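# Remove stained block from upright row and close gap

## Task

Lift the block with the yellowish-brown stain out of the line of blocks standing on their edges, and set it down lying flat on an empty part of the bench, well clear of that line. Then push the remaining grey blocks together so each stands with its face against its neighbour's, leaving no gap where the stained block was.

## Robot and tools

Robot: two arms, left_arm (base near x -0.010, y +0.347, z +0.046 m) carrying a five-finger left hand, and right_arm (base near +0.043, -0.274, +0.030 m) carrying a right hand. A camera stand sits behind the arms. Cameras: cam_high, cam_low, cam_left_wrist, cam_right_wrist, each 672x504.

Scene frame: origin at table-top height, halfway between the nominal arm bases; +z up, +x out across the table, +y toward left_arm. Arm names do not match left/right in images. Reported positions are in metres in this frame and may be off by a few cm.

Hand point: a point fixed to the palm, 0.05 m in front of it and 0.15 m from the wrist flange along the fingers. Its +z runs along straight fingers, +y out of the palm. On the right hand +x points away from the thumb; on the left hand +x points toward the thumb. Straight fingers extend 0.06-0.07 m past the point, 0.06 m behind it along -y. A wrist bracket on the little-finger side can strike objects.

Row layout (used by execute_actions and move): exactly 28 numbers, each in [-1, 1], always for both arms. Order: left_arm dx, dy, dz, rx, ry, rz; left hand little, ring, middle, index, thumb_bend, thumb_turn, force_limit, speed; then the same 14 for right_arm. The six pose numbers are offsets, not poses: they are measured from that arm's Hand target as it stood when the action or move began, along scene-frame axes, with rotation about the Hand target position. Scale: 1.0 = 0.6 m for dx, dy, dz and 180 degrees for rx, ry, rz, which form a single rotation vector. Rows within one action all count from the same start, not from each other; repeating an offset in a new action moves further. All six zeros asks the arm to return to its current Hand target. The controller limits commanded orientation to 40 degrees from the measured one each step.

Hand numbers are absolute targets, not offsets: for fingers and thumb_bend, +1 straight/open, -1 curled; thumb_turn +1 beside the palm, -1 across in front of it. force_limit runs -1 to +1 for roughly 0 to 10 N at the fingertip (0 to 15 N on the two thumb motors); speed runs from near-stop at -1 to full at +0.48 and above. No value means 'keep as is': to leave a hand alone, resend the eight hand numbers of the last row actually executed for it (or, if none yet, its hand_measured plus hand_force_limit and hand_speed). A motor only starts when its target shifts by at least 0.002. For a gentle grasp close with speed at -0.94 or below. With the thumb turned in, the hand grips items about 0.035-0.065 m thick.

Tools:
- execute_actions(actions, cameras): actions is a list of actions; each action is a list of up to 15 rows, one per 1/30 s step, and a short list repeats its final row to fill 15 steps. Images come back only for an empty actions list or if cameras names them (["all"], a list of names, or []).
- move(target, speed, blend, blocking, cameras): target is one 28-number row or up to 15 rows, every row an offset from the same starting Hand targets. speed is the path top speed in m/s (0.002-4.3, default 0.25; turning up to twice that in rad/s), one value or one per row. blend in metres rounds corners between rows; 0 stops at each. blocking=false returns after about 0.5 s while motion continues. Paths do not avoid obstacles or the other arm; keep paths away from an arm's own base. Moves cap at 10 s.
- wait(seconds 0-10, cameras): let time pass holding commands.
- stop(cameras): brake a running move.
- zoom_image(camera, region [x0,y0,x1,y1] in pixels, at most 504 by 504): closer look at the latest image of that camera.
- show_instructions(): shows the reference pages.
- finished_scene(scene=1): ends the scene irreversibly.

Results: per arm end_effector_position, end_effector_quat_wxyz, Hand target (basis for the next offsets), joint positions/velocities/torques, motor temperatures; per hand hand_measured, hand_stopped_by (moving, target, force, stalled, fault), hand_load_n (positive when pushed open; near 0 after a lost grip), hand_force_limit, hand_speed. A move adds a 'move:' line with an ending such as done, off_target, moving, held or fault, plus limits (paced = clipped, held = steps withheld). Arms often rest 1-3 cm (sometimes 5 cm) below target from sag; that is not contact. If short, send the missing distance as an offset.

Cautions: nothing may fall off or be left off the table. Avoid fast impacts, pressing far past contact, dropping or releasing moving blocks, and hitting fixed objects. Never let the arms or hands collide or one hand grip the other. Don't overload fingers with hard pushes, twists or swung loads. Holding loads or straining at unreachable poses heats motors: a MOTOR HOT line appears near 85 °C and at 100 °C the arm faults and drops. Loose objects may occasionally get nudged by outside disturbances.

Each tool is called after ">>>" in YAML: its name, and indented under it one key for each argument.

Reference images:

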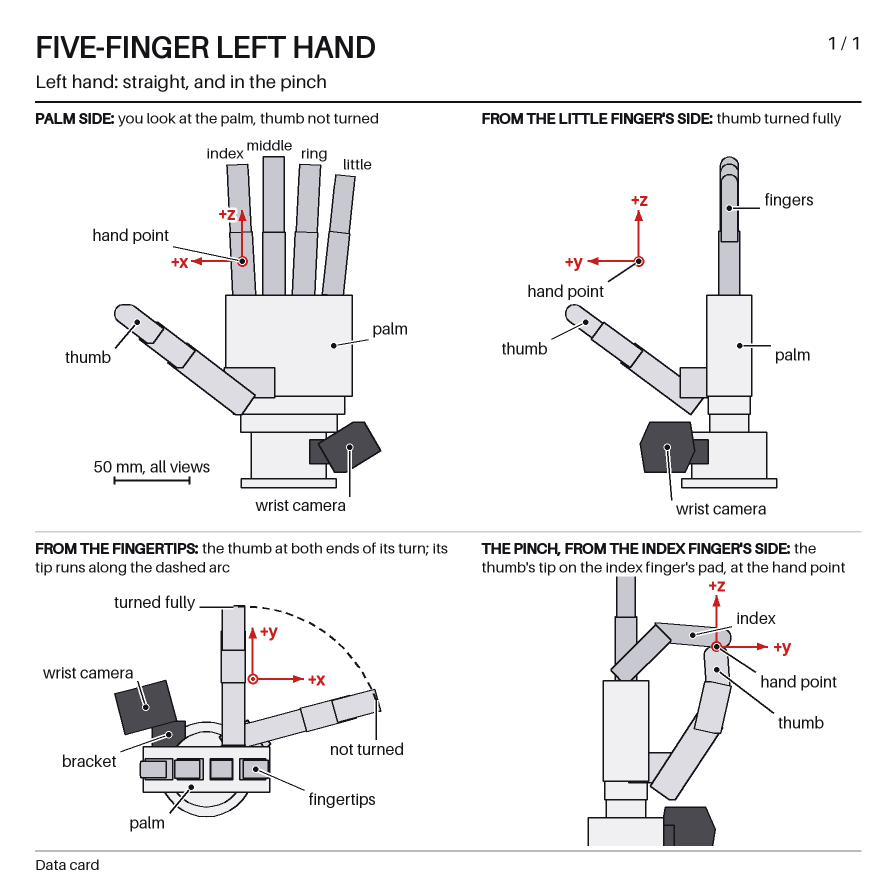

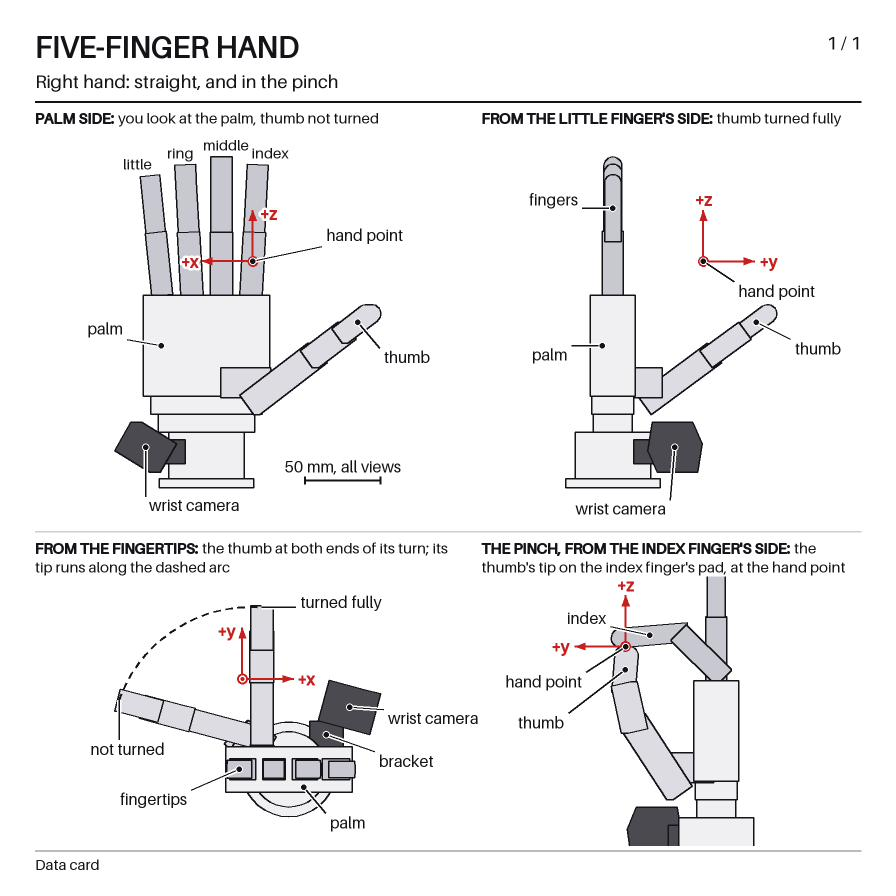

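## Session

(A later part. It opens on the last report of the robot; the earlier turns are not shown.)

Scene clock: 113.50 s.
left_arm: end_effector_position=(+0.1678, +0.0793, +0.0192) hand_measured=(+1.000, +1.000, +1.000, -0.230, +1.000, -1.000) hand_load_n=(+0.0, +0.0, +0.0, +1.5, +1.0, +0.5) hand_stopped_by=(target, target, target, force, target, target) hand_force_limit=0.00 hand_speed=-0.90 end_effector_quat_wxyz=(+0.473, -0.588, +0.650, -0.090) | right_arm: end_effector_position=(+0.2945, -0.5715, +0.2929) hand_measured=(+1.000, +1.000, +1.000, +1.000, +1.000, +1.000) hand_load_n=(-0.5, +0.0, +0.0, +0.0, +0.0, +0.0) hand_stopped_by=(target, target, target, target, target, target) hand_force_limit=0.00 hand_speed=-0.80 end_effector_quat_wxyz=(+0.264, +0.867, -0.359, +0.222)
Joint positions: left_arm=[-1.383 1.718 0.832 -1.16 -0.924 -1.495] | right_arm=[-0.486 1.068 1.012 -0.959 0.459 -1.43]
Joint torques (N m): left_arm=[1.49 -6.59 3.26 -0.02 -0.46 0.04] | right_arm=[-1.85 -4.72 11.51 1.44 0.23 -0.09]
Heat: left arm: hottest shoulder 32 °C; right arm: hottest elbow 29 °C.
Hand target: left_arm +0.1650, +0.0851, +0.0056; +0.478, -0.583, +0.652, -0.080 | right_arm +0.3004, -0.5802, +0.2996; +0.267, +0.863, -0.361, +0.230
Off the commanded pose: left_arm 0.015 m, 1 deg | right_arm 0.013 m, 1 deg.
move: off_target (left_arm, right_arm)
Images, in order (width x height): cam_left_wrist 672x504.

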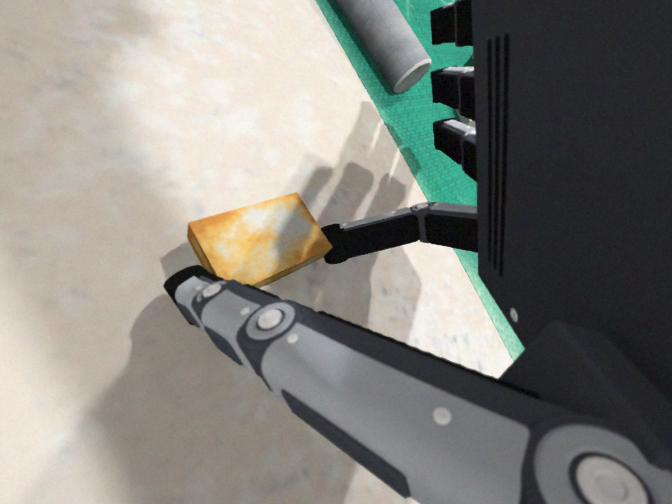

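>>> move:
  target: [0.004,-0.009,0.027,0.09,0,0,1,1,1,-0.5,1,-1,0.0,-0.9,0,0,0,0,0,0,1,1,1,1,1,1,0,-0.8]
  speed: 0.1
  cameras: ["cam_left_wrist"]

>>> zoom_image:
  camera: "cam_left_wrist"
  region: [160, 150, 360, 310]

Scene clock: 116.33 s.
left_arm: end_effector_position=(+0.1676, +0.0888, +0.0233) hand_measured=(+1.000, +1.000, +1.000, -0.230, +1.000, -1.000) hand_load_n=(+0.0, +0.0, +0.0, +4.0, +1.0, +0.5) hand_stopped_by=(target, target, target, force, target, target) hand_force_limit=0.00 hand_speed=-0.90 end_effector_quat_wxyz=(+0.552, -0.513, +0.657, +0.014) | right_arm: end_effector_position=(+0.2945, -0.5715, +0.2929) hand_measured=(+1.000, +1.000, +1.000, +1.000, +1.000, +1.000) hand_load_n=(+0.0, +0.0, +0.0, +0.0, +0.0, +0.0) hand_stopped_by=(target, target, target, target, target, target) hand_force_limit=0.00 hand_speed=-0.80 end_effector_quat_wxyz=(+0.264, +0.867, -0.359, +0.222)
Joint positions: left_arm=[-1.396 1.915 0.986 -1.477 -0.951 -1.572] | right_arm=[-0.486 1.068 1.012 -0.959 0.459 -1.43]
Joint torques (N m): left_arm=[1.03 -9.47 5.41 -1.55 -0.58 0.01] | right_arm=[-1.55 -4.31 11.41 1.65 0.21 -0.1]
Heat: left arm: hottest shoulder 32 °C; right arm: hottest elbow 30 °C.
Hand target: left_arm +0.1674, +0.0797, +0.0219; +0.555, -0.510, +0.657, +0.012 | right_arm +0.3004, -0.5802, +0.2996; +0.267, +0.863, -0.361, +0.230
Off the commanded pose: left_arm 0.009 m, 1 deg | right_arm 0.013 m, 1 deg.
move: off_target (right_arm)
Images, in order (width x height): cam_left_wrist 672x504.

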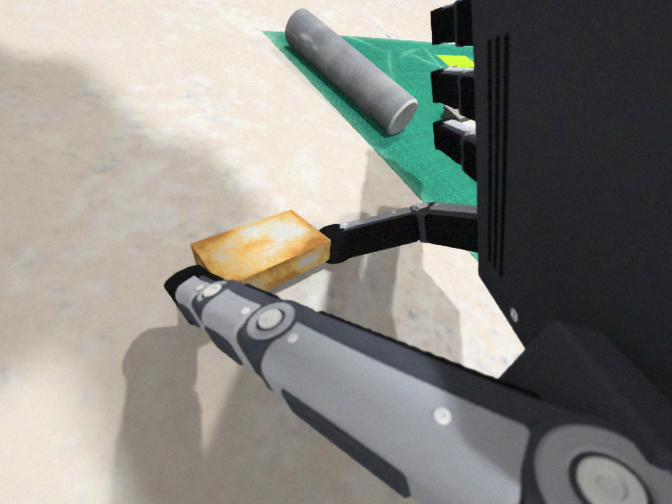

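Scaled by 2.520 from the camera's 672x504 image, which has a finer 960x720 frame.

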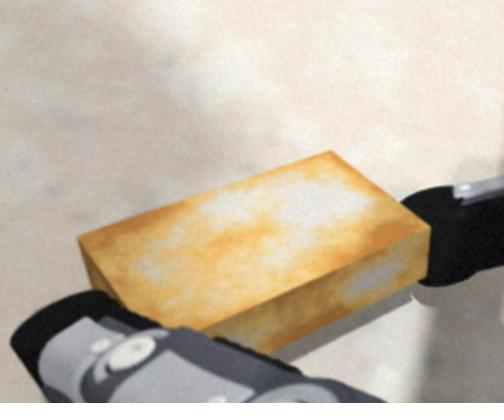

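>>> move:
  target: [0,0,-0.008,0,0,0,1,1,1,-0.5,1,-1,0.0,-0.9,0,0,0,0,0,0,1,1,1,1,1,1,0,-0.8]
  speed: 0.03
  cameras: ["cam_left_wrist"]

>>> zoom_image:
  camera: "cam_left_wrist"
  region: [160, 150, 360, 310]

Scene clock: 117.50 s.
left_arm: end_effector_position=(+0.1674, +0.0900, +0.0210) hand_measured=(+1.000, +1.000, +1.000, -0.230, +1.000, -1.000) hand_load_n=(+0.0, +0.0, +0.0, +3.5, +0.5, +0.5) hand_stopped_by=(target, target, target, force, target, target) hand_force_limit=0.00 hand_speed=-0.90 end_effector_quat_wxyz=(+0.554, -0.510, +0.658, +0.017) | right_arm: end_effector_position=(+0.2945, -0.5715, +0.2929) hand_measured=(+1.000, +1.000, +1.000, +1.000, +1.000, +1.000) hand_load_n=(-0.5, +0.0, +0.0, +0.0, -0.5, +0.0) hand_stopped_by=(target, target, target, target, target, target) hand_force_limit=0.00 hand_speed=-0.80 end_effector_quat_wxyz=(+0.264, +0.867, -0.359, +0.222)
Joint positions: left_arm=[-1.396 1.923 0.986 -1.477 -0.952 -1.573] | right_arm=[-0.486 1.068 1.012 -0.959 0.459 -1.43]
Joint torques (N m): left_arm=[1.79 -9.41 5.18 -1.13 -0.56 -0.03] | right_arm=[-2.37 -3.96 11.4 1.65 0.24 -0.1]
Heat: left arm: hottest shoulder 32 °C; right arm: hottest elbow 30 °C.
Hand target: left_arm +0.1674, +0.0798, +0.0171; +0.555, -0.510, +0.657, +0.012 | right_arm +0.3004, -0.5802, +0.2996; +0.267, +0.863, -0.361, +0.230
Off the commanded pose: left_arm 0.011 m, 1 deg | right_arm 0.013 m, 1 deg.
move: off_target (left_arm, right_arm)
Images, in order (width x height): cam_left_wrist 672x504.

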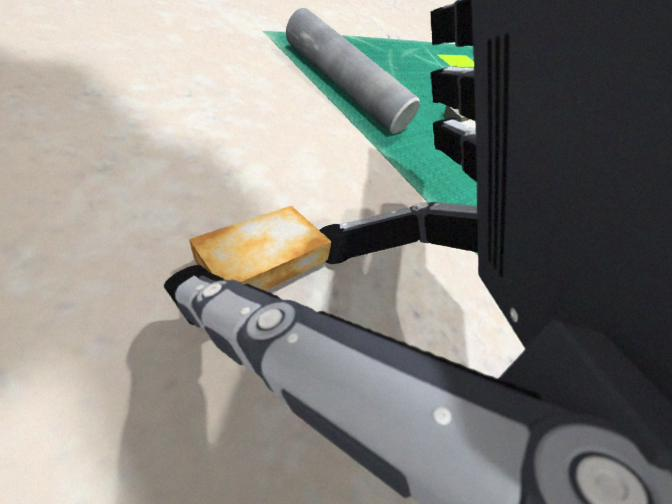

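Scaled by 2.520 from the camera's 672x504 image, which has a finer 960x720 frame.

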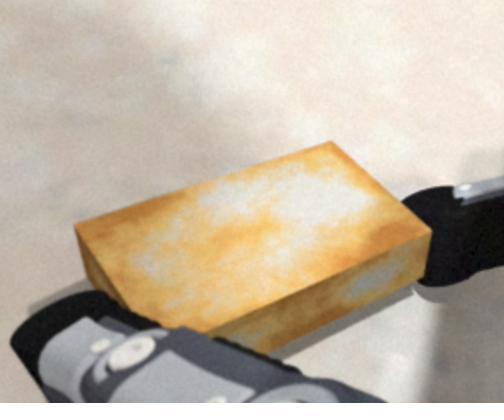

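>>> move:
  target: [0,0,-0.008,0,0,0,1,1,1,-0.5,1,-1,0.0,-0.9,0,0,0,0,0,0,1,1,1,1,1,1,0,-0.8]
  speed: 0.03
  cameras: ["cam_left_wrist"]

>>> zoom_image:
  camera: "cam_left_wrist"
  region: [160, 150, 360, 310]

Scene clock: 118.50 s.
left_arm: end_effector_position=(+0.1677, +0.0902, +0.0200) hand_measured=(+1.000, +1.000, +1.000, -0.230, +1.000, -1.000) hand_load_n=(+0.0, +0.0, +0.0, +3.0, +0.5, +0.5) hand_stopped_by=(target, target, target, force, target, target) hand_force_limit=0.00 hand_speed=-0.90 end_effector_quat_wxyz=(+0.555, -0.509, +0.658, +0.018) | right_arm: end_effector_position=(+0.2945, -0.5715, +0.2929) hand_measured=(+1.000, +1.000, +1.000, +1.000, +1.000, +1.000) hand_load_n=(+0.0, +0.0, +0.0, +0.0, +0.0, +0.0) hand_stopped_by=(target, target, target, target, target, target) hand_force_limit=0.00 hand_speed=-0.80 end_effector_quat_wxyz=(+0.264, +0.867, -0.359, +0.222)
Joint positions: left_arm=[-1.397 1.928 0.987 -1.477 -0.954 -1.573] | right_arm=[-0.486 1.068 1.012 -0.959 0.459 -1.43]
Joint torques (N m): left_arm=[1.96 -9.23 5.27 -0.65 -0.41 0.02] | right_arm=[-1.85 -4.31 11.48 1.7 0.19 -0.11]
Heat: left arm: hottest shoulder 32 °C; right arm: hottest elbow 30 °C.
Hand target: left_arm +0.1673, +0.0797, +0.0122; +0.555, -0.510, +0.657, +0.012 | right_arm +0.3004, -0.5802, +0.2996; +0.267, +0.863, -0.361, +0.230
Off the commanded pose: left_arm 0.013 m, 1 deg | right_arm 0.013 m, 1 deg.
move: off_target (left_arm, right_arm)
Images, in order (width x height): cam_left_wrist 672x504.

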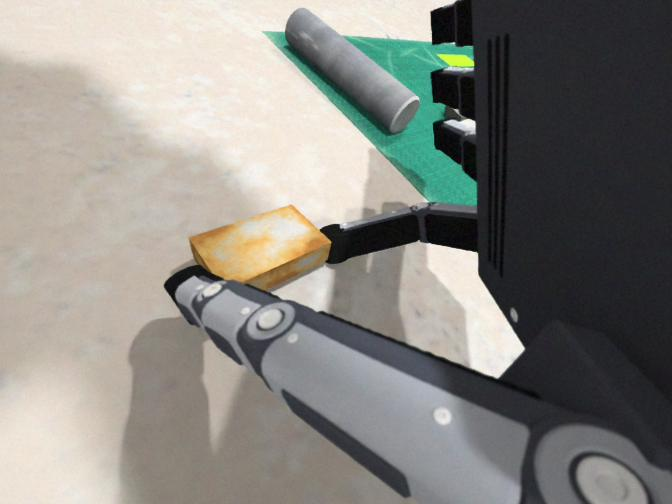

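Scaled by 2.520 from the camera's 672x504 image, which has a finer 960x720 frame.

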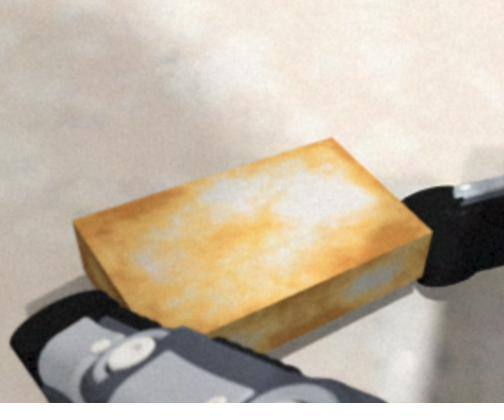

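>>> move:
  target: [0,0.0175,0.014,0,0,0,1,1,1,-0.1,1,-1,0.0,-0.85,0,0,0,0,0,0,1,1,1,1,1,1,0,-0.8]
  speed: 0.03
  cameras: ["cam_left_wrist"]

>>> zoom_image:
  camera: "cam_left_wrist"
  region: [160, 150, 360, 310]

Scene clock: 119.53 s.
left_arm: end_effector_position=(+0.1619, +0.0873, +0.0217) hand_measured=(+1.000, +1.000, +1.000, -0.102, +1.000, -1.000) hand_load_n=(+0.0, +0.0, +0.0, -7.0, +0.0, +0.0) hand_stopped_by=(target, target, target, target, target, target) hand_force_limit=0.00 hand_speed=-0.85 end_effector_quat_wxyz=(+0.556, -0.501, +0.664, +0.014) | right_arm: end_effector_position=(+0.2945, -0.5715, +0.2929) hand_measured=(+1.000, +1.000, +1.000, +1.000, +1.000, +1.000) hand_load_n=(+0.0, +0.0, +0.0, +0.0, +0.0, +0.0) hand_stopped_by=(target, target, target, target, target, target) hand_force_limit=0.00 hand_speed=-0.80 end_effector_quat_wxyz=(+0.264, +0.867, -0.359, +0.222)
Joint positions: left_arm=[-1.417 1.926 0.987 -1.484 -0.952 -1.572] | right_arm=[-0.486 1.068 1.012 -0.959 0.459 -1.43]
Joint torques (N m): left_arm=[3.43 -11.22 2.96 -0.46 -0.66 0.01] | right_arm=[-1.79 -3.84 11.26 1.57 0.21 -0.09]
Heat: left arm: hottest shoulder 32 °C; right arm: hottest elbow 30 °C.
Hand target: left_arm +0.1674, +0.0903, +0.0206; +0.555, -0.510, +0.657, +0.012 | right_arm +0.3004, -0.5802, +0.2996; +0.267, +0.863, -0.361, +0.230
Off the commanded pose: left_arm 0.006 m, 1 deg | right_arm 0.013 m, 1 deg.
move: off_target (right_arm)
Images, in order (width x height): cam_left_wrist 672x504.

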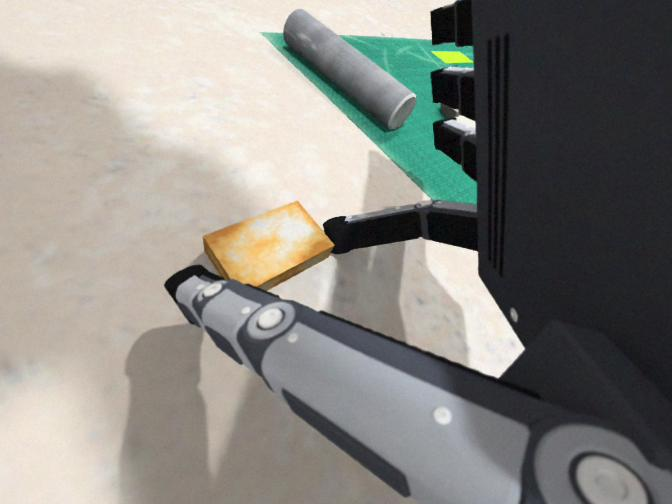

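Scaled by 2.520 from the camera's 672x504 image, which has a finer 960x720 frame.

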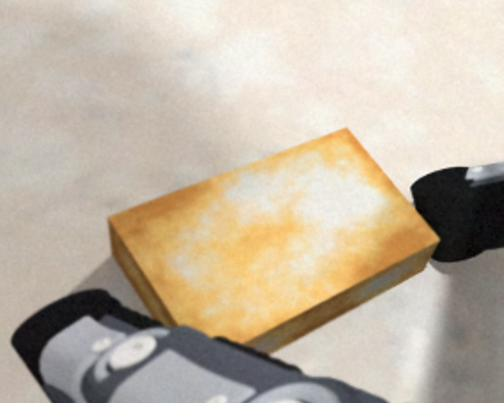

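>>> move:
  target: [0.003,-0.01,0.1,-0.03,-0.006,0,1,1,1,-0.1,1,-1,0.0,-0.85,0,0,0,0,0,0,1,1,1,1,1,1,0,-0.8]
  speed: 0.08
  cameras: ["cam_left_wrist", "cam_high"]

>>> zoom_image:
  camera: "cam_left_wrist"
  region: [160, 150, 360, 310]

Scene clock: 121.33 s.
left_arm: end_effector_position=(+0.1668, +0.0821, +0.0745) hand_measured=(+1.000, +1.000, +1.000, -0.102, +1.000, -1.000) hand_load_n=(+0.0, +0.0, +0.0, +0.0, +0.0, +0.0) hand_stopped_by=(target, target, target, target, target, target) hand_force_limit=0.00 hand_speed=-0.85 end_effector_quat_wxyz=(+0.537, -0.531, +0.655, -0.023) | right_arm: end_effector_position=(+0.2945, -0.5715, +0.2929) hand_measured=(+1.000, +1.000, +1.000, +1.000, +1.000, +1.000) hand_load_n=(+0.0, +0.0, +0.0, +0.0, +0.0, +0.0) hand_stopped_by=(target, target, target, target, target, target) hand_force_limit=0.00 hand_speed=-0.80 end_effector_quat_wxyz=(+0.264, +0.867, -0.359, +0.222)
Joint positions: left_arm=[-1.407 1.757 0.978 -1.54 -0.957 -1.572] | right_arm=[-0.486 1.068 1.012 -0.959 0.459 -1.43]
Joint torques (N m): left_arm=[2.49 -12.16 4.33 -1.17 -0.55 0.07] | right_arm=[-2.26 -4.25 11.45 1.59 0.22 -0.1]
Heat: left arm: hottest shoulder 32 °C; right arm: hottest elbow 30 °C.
Hand target: left_arm +0.1692, +0.0842, +0.0806; +0.537, -0.535, +0.652, -0.023 | right_arm +0.3004, -0.5802, +0.2996; +0.267, +0.863, -0.361, +0.230
Off the commanded pose: left_arm 0.007 m, 1 deg | right_arm 0.013 m, 1 deg.
move: off_target (right_arm)
Images, in order (width x height): cam_high 672x504, cam_left_wrist 672x504.

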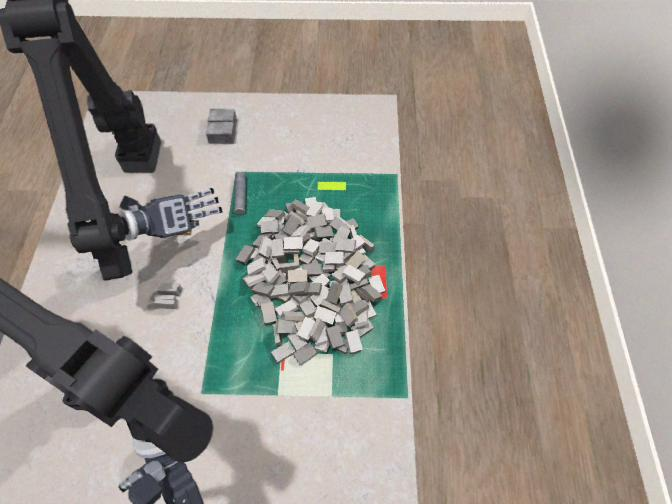

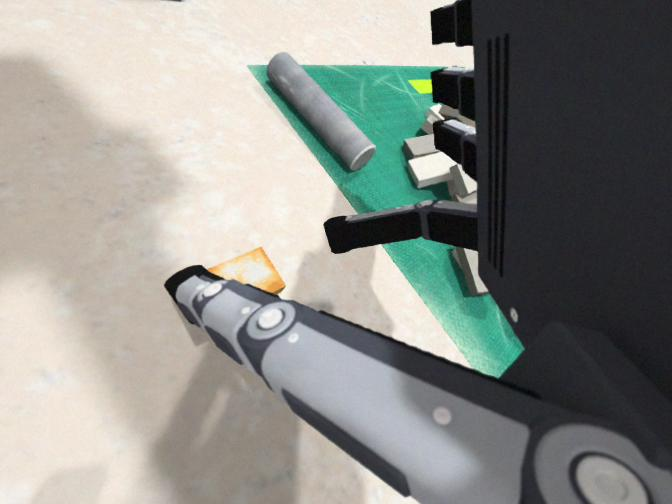

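Scaled by 2.520 from the camera's 672x504 image, which has a finer 960x720 frame.

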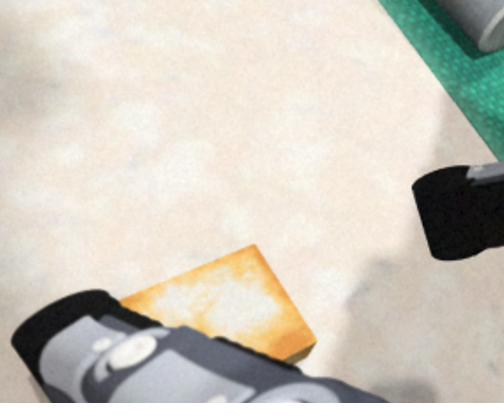

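>>> move:
  target:
    - [0,0,0.12,0,0,0,1,1,0.3,0.3,1,-1,-0.4,-0.5,0,0,0,0,0,0,1,1,1,1,1,1,0,-0.8]
    - [-0.052,-0.3137,0.105,-0.1633,0.22,-0.5296,1,1,0.3,0.3,1,-1,-0.4,-0.5,0,0,0,0,0,0,1,1,1,1,1,1,0,-0.8]
  speed: [0.15, 0.3]
  blend: [0.03, 0]
  cameras: ["cam_left_wrist", "cam_high", "cam_low"]

>>> zoom_image:
  camera: "cam_high"
  region: [110, 200, 220, 310]

Scene clock: 128.83 s.
left_arm: end_effector_position=(+0.1236, -0.0849, +0.1313) hand_measured=(+1.000, +1.000, +0.300, +0.300, +1.000, -1.000) hand_load_n=(+0.0, +0.0, +0.0, +0.0, +0.0, +0.0) hand_stopped_by=(target, target, target, target, target, target) hand_force_limit=-0.40 hand_speed=-0.50 end_effector_quat_wxyz=(-0.021, +0.017, +0.930, -0.368) | right_arm: end_effector_position=(+0.2945, -0.5715, +0.2929) hand_measured=(+1.000, +1.000, +1.000, +1.000, +1.000, +1.000) hand_load_n=(+0.0, +0.0, +0.0, +0.0, +0.0, +0.0) hand_stopped_by=(target, target, target, target, target, target) hand_force_limit=0.00 hand_speed=-0.80 end_effector_quat_wxyz=(+0.264, +0.867, -0.359, +0.222)
Joint positions: left_arm=[-1.129 1.357 0.836 -0.373 0.363 0.377] | right_arm=[-0.486 1.068 1.012 -0.959 0.459 -1.43]
Joint torques (N m): left_arm=[2.67 -6.59 10.89 1.13 0.24 0.21] | right_arm=[-1.79 -3.9 11.4 1.62 0.23 -0.07]
Heat: left arm: hottest shoulder 32 °C; right arm: hottest elbow 30 °C.
Hand target: left_arm +0.1379, -0.1039, +0.1437; -0.010, +0.024, +0.923, -0.383 | right_arm +0.3004, -0.5802, +0.2996; +0.267, +0.863, -0.361, +0.230
Off the commanded pose: left_arm 0.027 m, 2 deg | right_arm 0.013 m, 1 deg.
move: off_target (left_arm, right_arm)
Images, in order (width x height): cam_high 672x504, cam_low 672x504, cam_left_wrist 672x504.

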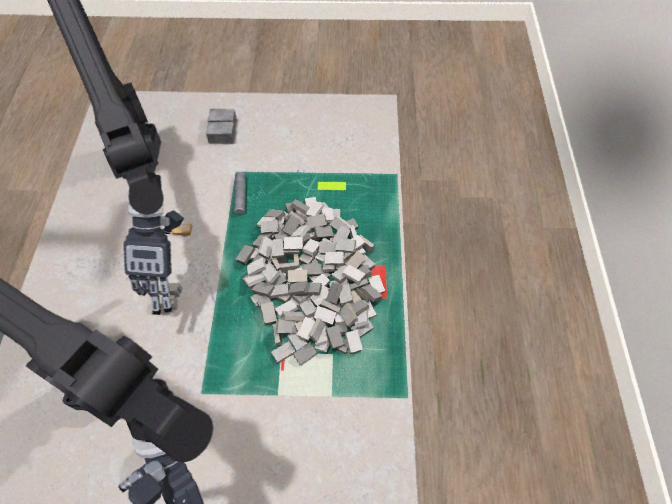

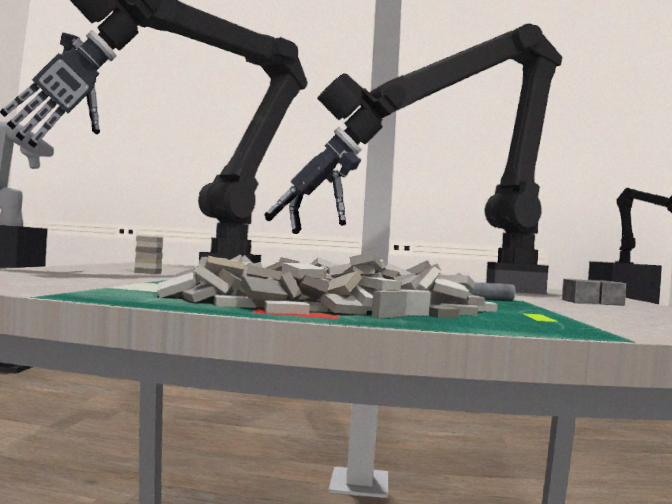

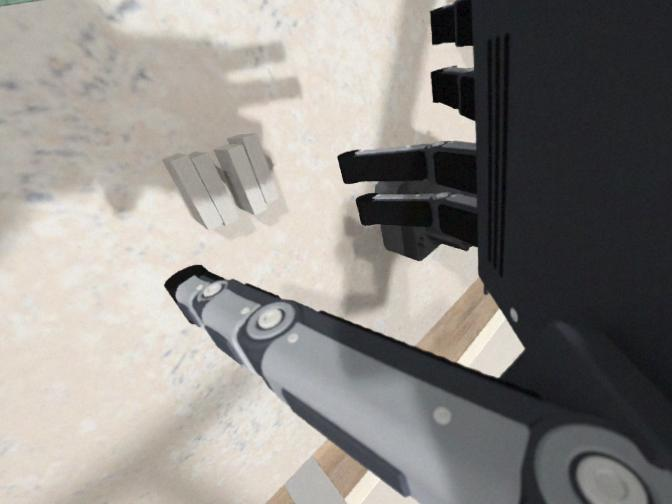

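Scaled by 4.582 from the camera's 672x504 image, which has a finer 960x720 frame.

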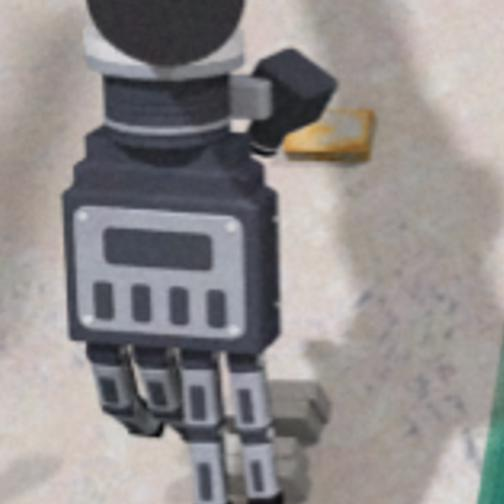

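>>> zoom_image:
  camera: "cam_left_wrist"
  region: [150, 120, 290, 240]

Scaled by 3.600 from the camera's 672x504 image, which has a finer 960x720 frame.

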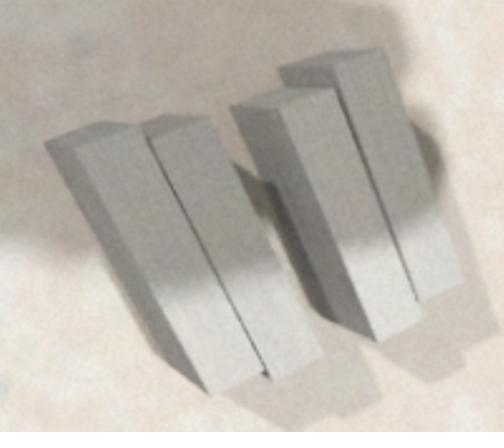

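>>> move:
  target: [0.003,-0.003,-0.123,0,0,0,1,1,0.45,0.45,1,-1,-0.4,-0.5,0,0,0,0,0,0,1,1,1,1,1,1,0,-0.8]
  speed: 0.12
  cameras: ["cam_left_wrist", "cam_high", "cam_low"]

>>> zoom_image:
  camera: "cam_left_wrist"
  region: [140, 100, 400, 300]

>>> zoom_image:
  camera: "cam_high"
  region: [110, 220, 220, 330]

Scene clock: 133.67 s.
left_arm: end_effector_position=(+0.1350, -0.1060, +0.0771) hand_measured=(+1.000, +1.000, +0.450, +0.450, +1.000, -1.000) hand_load_n=(+0.0, -0.5, +0.0, +0.0, +0.0, +0.0) hand_stopped_by=(target, target, target, target, target, target) hand_force_limit=-0.40 hand_speed=-0.50 end_effector_quat_wxyz=(-0.013, +0.021, +0.923, -0.384) | right_arm: end_effector_position=(+0.2945, -0.5715, +0.2929) hand_measured=(+1.000, +1.000, +1.000, +1.000, +1.000, +1.000) hand_load_n=(+0.0, -0.5, +0.0, +0.0, +0.0, +0.0) hand_stopped_by=(target, target, target, target, target, target) hand_force_limit=0.00 hand_speed=-0.80 end_effector_quat_wxyz=(+0.264, +0.867, -0.359, +0.222)
Joint positions: left_arm=[-1.128 1.499 0.796 -0.152 0.364 0.379] | right_arm=[-0.486 1.068 1.012 -0.959 0.459 -1.43]
Joint torques (N m): left_arm=[3.14 -8.12 6.53 1.46 0.27 0.19] | right_arm=[-1.32 -4.54 11.38 1.61 0.2 -0.05]
Heat: left arm: hottest shoulder 32 °C; right arm: hottest elbow 30 °C.
Hand target: left_arm +0.1399, -0.1057, +0.0698; -0.010, +0.023, +0.924, -0.383 | right_arm +0.3004, -0.5802, +0.2996; +0.267, +0.863, -0.361, +0.230
Off the commanded pose: left_arm 0.009 m, 0 deg | right_arm 0.013 m, 1 deg.
move: off_target (right_arm)
Images, in order (width x height): cam_high 672x504, cam_low 672x504, cam_left_wrist 672x504.

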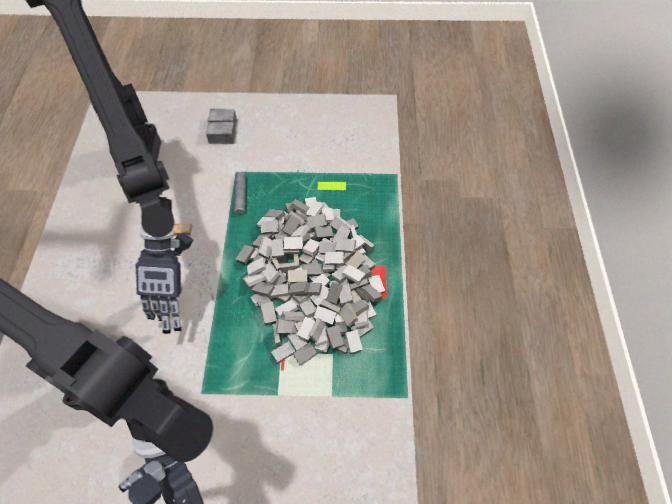

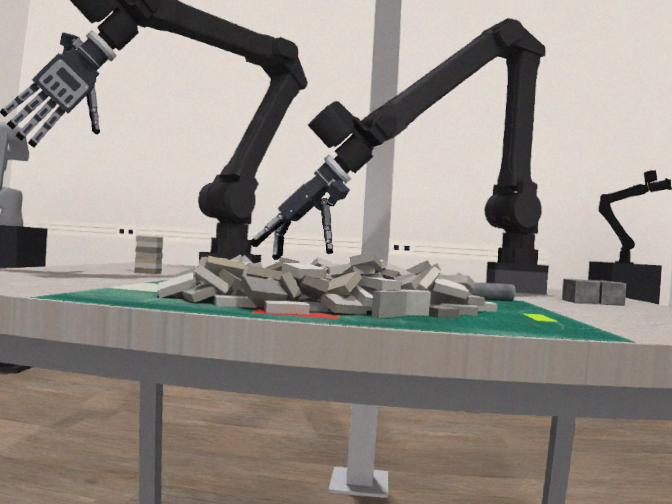

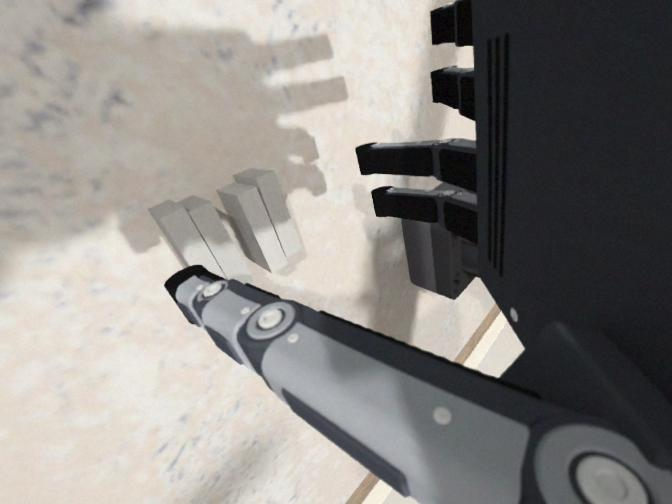

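Scaled by 1.938 from the camera's 672x504 image, which has a finer 960x720 frame.

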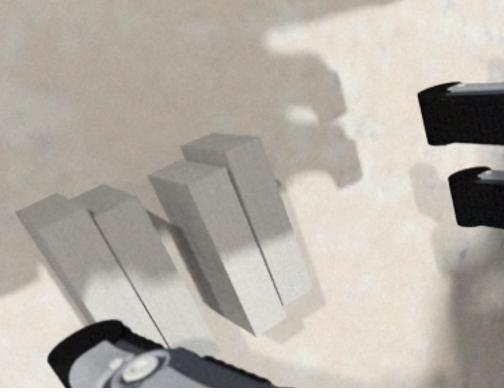

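Scaled by 4.582 from the camera's 672x504 image, which has a finer 960x720 frame.

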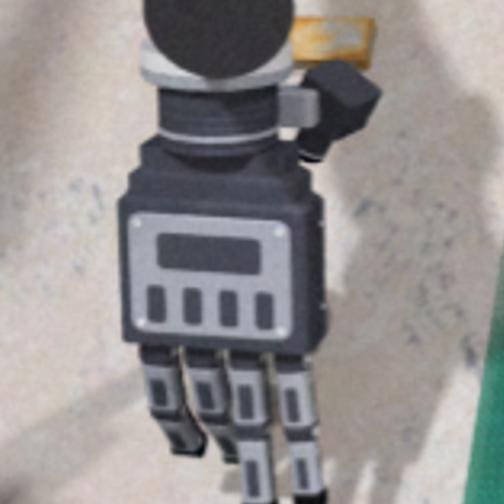

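>>> move:
  target: [0,0.0187,-0.053,0,0,0,1,1,0.45,0.45,1,-1,-0.4,-0.5,0,0,0,0,0,0,1,1,1,1,1,1,0,-0.8]
  speed: 0.08
  cameras: ["cam_left_wrist", "cam_high", "cam_low"]

>>> zoom_image:
  camera: "cam_left_wrist"
  region: [140, 100, 400, 300]

>>> zoom_image:
  camera: "cam_low"
  region: [240, 180, 400, 300]

Scene clock: 138.10 s.
left_arm: end_effector_position=(+0.1355, -0.0963, +0.0465) hand_measured=(+1.000, +1.000, +0.450, +0.450, +1.000, -1.000) hand_load_n=(+0.0, +0.0, +0.0, +0.0, +0.0, +0.0) hand_stopped_by=(target, target, target, target, target, target) hand_force_limit=-0.40 hand_speed=-0.50 end_effector_quat_wxyz=(-0.012, +0.022, +0.922, -0.385) | right_arm: end_effector_position=(+0.2945, -0.5715, +0.2929) hand_measured=(+1.000, +1.000, +1.000, +1.000, +1.000, +1.000) hand_load_n=(+0.0, +0.0, +0.0, +0.0, +0.0, +0.0) hand_stopped_by=(target, target, target, target, target, target) hand_force_limit=0.00 hand_speed=-0.80 end_effector_quat_wxyz=(+0.264, +0.867, -0.359, +0.222)
Joint positions: left_arm=[-1.115 1.546 0.741 -0.051 0.373 0.389] | right_arm=[-0.486 1.068 1.012 -0.959 0.459 -1.43]
Joint torques (N m): left_arm=[2.73 -7.47 6.01 1.51 0.25 0.24] | right_arm=[-2.2 -4.01 11.3 1.63 0.22 -0.1]
Heat: left arm: hottest shoulder 32 °C; right arm: hottest elbow 30 °C.
Hand target: left_arm +0.1397, -0.0945, +0.0380; -0.010, +0.024, +0.924, -0.383 | right_arm +0.3004, -0.5802, +0.2996; +0.267, +0.863, -0.361, +0.230
Off the commanded pose: left_arm 0.010 m, 0 deg | right_arm 0.013 m, 1 deg.
move: off_target (right_arm)
Images, in order (width x height): cam_high 672x504, cam_low 672x504, cam_left_wrist 672x504.

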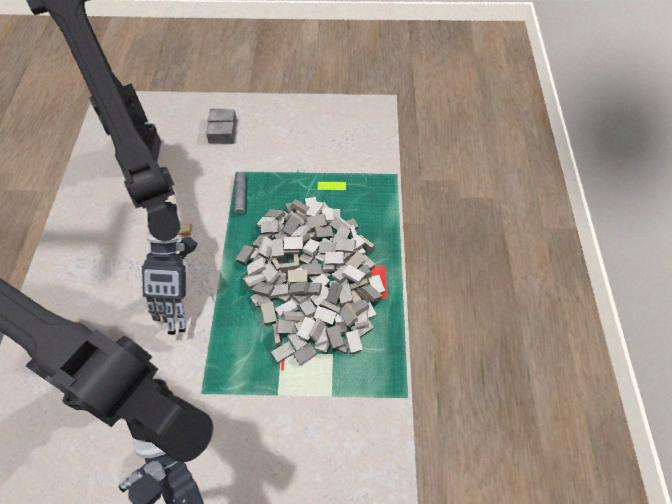

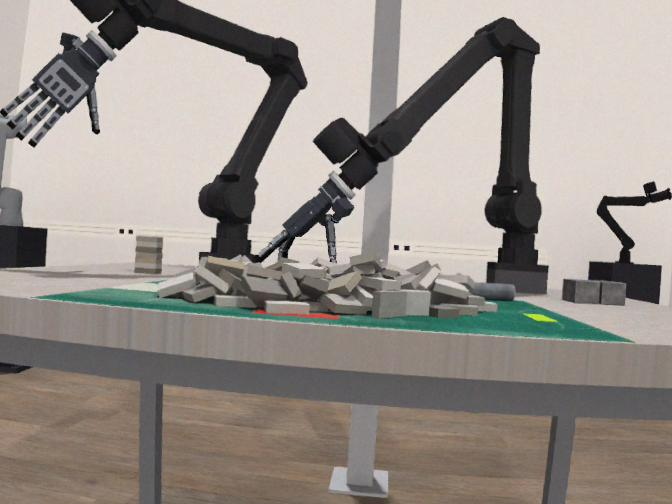

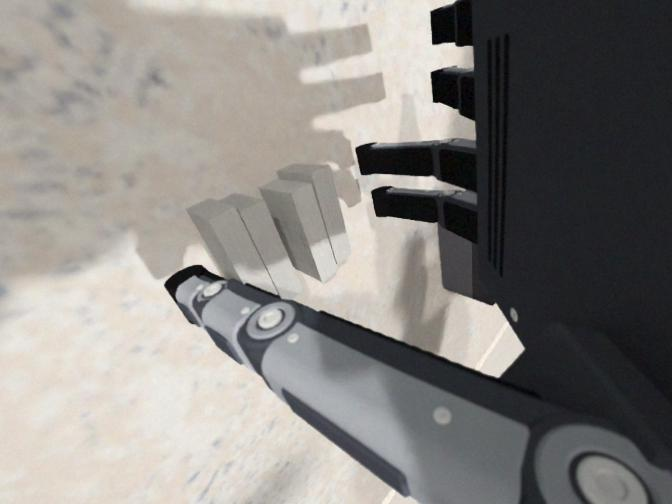

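Scaled by 1.938 from the camera's 672x504 image, which has a finer 960x720 frame.

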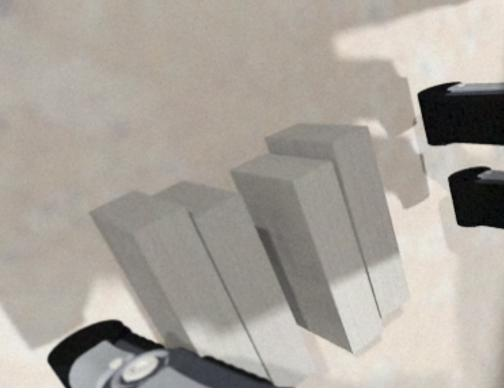

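Scaled by 3.150 from the camera's 672x504 image, which has a finer 960x720 frame.

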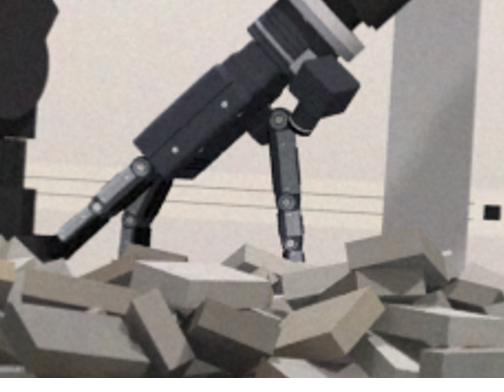

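>>> move:
  target: [0,0.003,-0.018,0,0,0,1,1,0.45,0.45,1,-1,-0.4,-0.5,0,0,0,0,0,0,1,1,1,1,1,1,0,-0.8]
  speed: 0.06
  cameras: ["cam_left_wrist", "cam_low"]

>>> zoom_image:
  camera: "cam_left_wrist"
  region: [140, 100, 400, 300]

>>> zoom_image:
  camera: "cam_low"
  region: [240, 180, 400, 300]

Scene clock: 140.33 s.
left_arm: end_effector_position=(+0.1360, -0.0957, +0.0369) hand_measured=(+1.000, +1.000, +0.450, +0.450, +1.000, -1.000) hand_load_n=(+0.0, +0.0, +0.0, +0.0, +0.0, +0.0) hand_stopped_by=(target, target, target, target, target, target) hand_force_limit=-0.40 hand_speed=-0.50 end_effector_quat_wxyz=(-0.011, +0.022, +0.922, -0.387) | right_arm: end_effector_position=(+0.2945, -0.5715, +0.2929) hand_measured=(+1.000, +1.000, +1.000, +1.000, +1.000, +1.000) hand_load_n=(+0.0, +0.0, +0.0, +0.0, +0.0, +0.5) hand_stopped_by=(target, target, target, target, target, target) hand_force_limit=0.00 hand_speed=-0.80 end_effector_quat_wxyz=(+0.264, +0.867, -0.359, +0.222)
Joint positions: left_arm=[-1.113 1.567 0.729 -0.015 0.375 0.391] | right_arm=[-0.486 1.068 1.012 -0.959 0.459 -1.43]
Joint torques (N m): left_arm=[2.55 -8.35 5.55 1.42 0.29 0.23] | right_arm=[-1.85 -3.84 11.4 1.46 0.23 -0.09]
Heat: left arm: hottest shoulder 32 °C; right arm: hottest elbow 30 °C.
Hand target: left_arm +0.1399, -0.0928, +0.0273; -0.010, +0.024, +0.923, -0.383 | right_arm +0.3004, -0.5802, +0.2996; +0.267, +0.863, -0.361, +0.230
Off the commanded pose: left_arm 0.011 m, 1 deg | right_arm 0.013 m, 1 deg.
move: off_target (left_arm, right_arm)
Images, in order (width x height): cam_low 672x504, cam_left_wrist 672x504.

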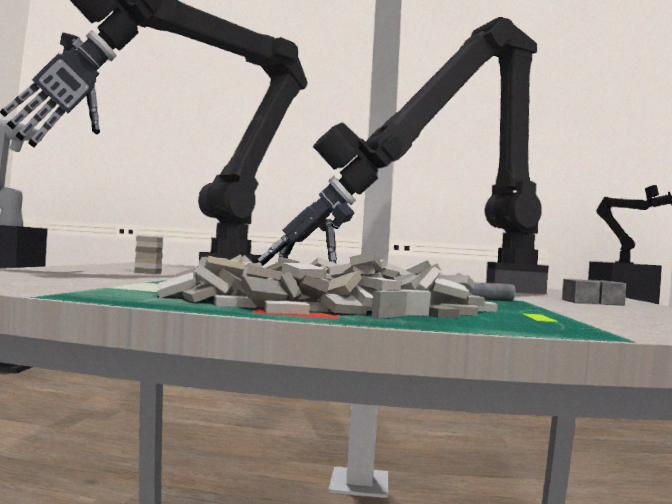

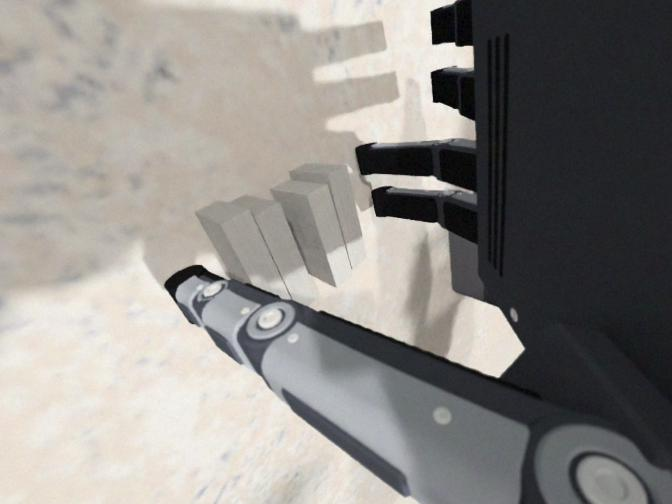

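Scaled by 1.938 from the camera's 672x504 image, which has a finer 960x720 frame.

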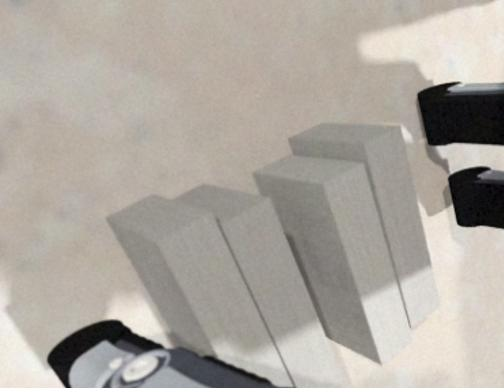

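Scaled by 3.150 from the camera's 672x504 image, which has a finer 960x720 frame.

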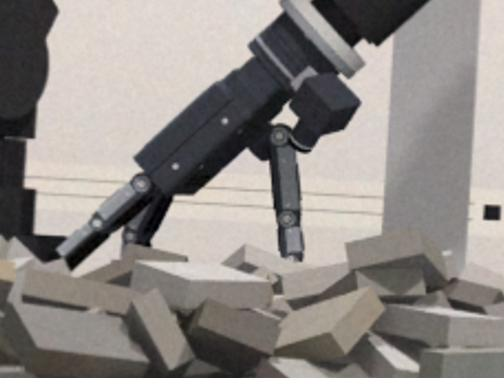

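>>> move:
  target: [-0.006,-0.004,0.014,0,0,0,1,1,-0.6,-0.6,1,-1,-0.65,-0.88,0,0,0,0,0,0,1,1,1,1,1,1,0,-0.8]
  speed: 0.05
  cameras: ["cam_left_wrist", "cam_high"]

>>> zoom_image:
  camera: "cam_left_wrist"
  region: [140, 100, 400, 300]

Scene clock: 143.13 s.
left_arm: end_effector_position=(+0.1366, -0.0955, +0.0367) hand_measured=(+1.000, +1.000, -0.096, -0.240, +1.000, -1.000) hand_load_n=(+0.0, +0.0, +0.0, +2.5, +0.5, -1.0) hand_stopped_by=(target, target, force, force, target, target) hand_force_limit=-0.65 hand_speed=-0.88 end_effector_quat_wxyz=(-0.010, +0.021, +0.922, -0.386) | right_arm: end_effector_position=(+0.2945, -0.5715, +0.2929) hand_measured=(+1.000, +1.000, +1.000, +1.000, +1.000, +1.000) hand_load_n=(+0.0, +0.0, +0.5, +0.0, +0.0, +0.0) hand_stopped_by=(target, target, target, target, target, target) hand_force_limit=0.00 hand_speed=-0.80 end_effector_quat_wxyz=(+0.264, +0.867, -0.359, +0.222)
Joint positions: left_arm=[-1.113 1.567 0.729 -0.015 0.371 0.391] | right_arm=[-0.486 1.068 1.012 -0.959 0.459 -1.43]
Joint torques (N m): left_arm=[1.61 -9.76 6.09 0.62 0.12 0.14] | right_arm=[-1.38 -3.66 11.34 1.57 0.2 -0.11]
Heat: left arm: hottest shoulder 32 °C; right arm: hottest elbow 30 °C.
Hand target: left_arm +0.1363, -0.0952, +0.0357; -0.010, +0.024, +0.923, -0.383 | right_arm +0.3004, -0.5802, +0.2996; +0.267, +0.863, -0.361, +0.230
Off the commanded pose: left_arm 0.001 m, 0 deg | right_arm 0.013 m, 1 deg.
move: off_target (right_arm)
Images, in order (width x height): cam_high 672x504, cam_left_wrist 672x504.

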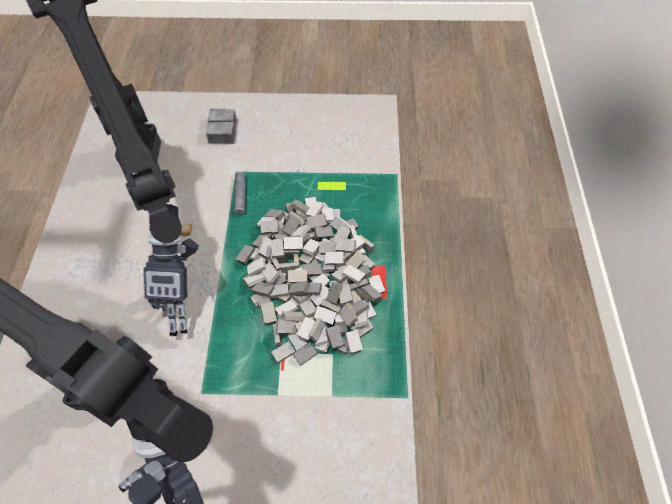

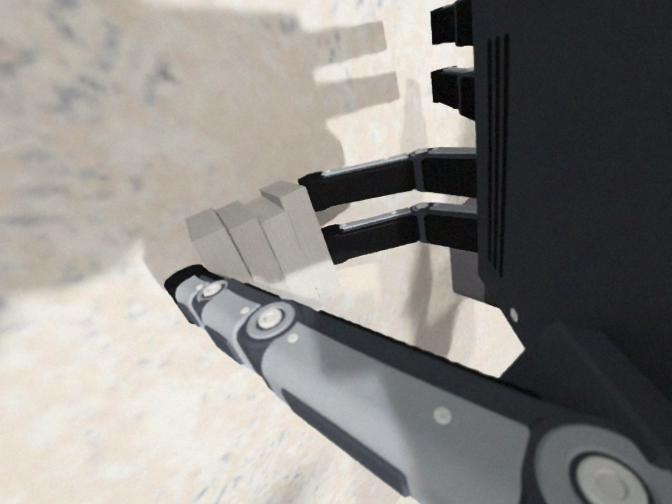

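Scaled by 1.938 from the camera's 672x504 image, which has a finer 960x720 frame.

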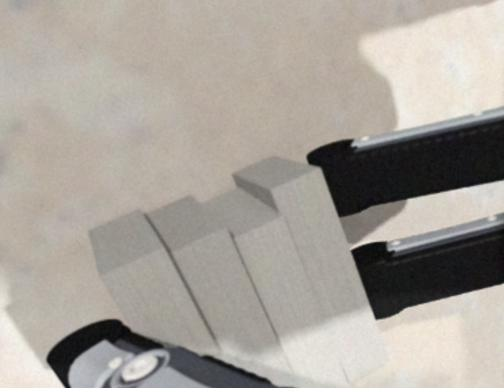

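>>> zoom_image:
  camera: "cam_left_wrist"
  region: [170, 160, 350, 310]

Scaled by 2.800 from the camera's 672x504 image, which has a finer 960x720 frame.

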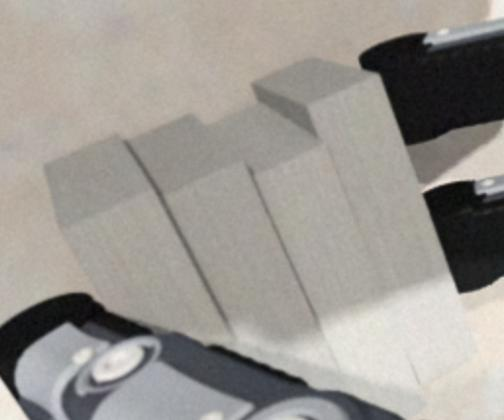

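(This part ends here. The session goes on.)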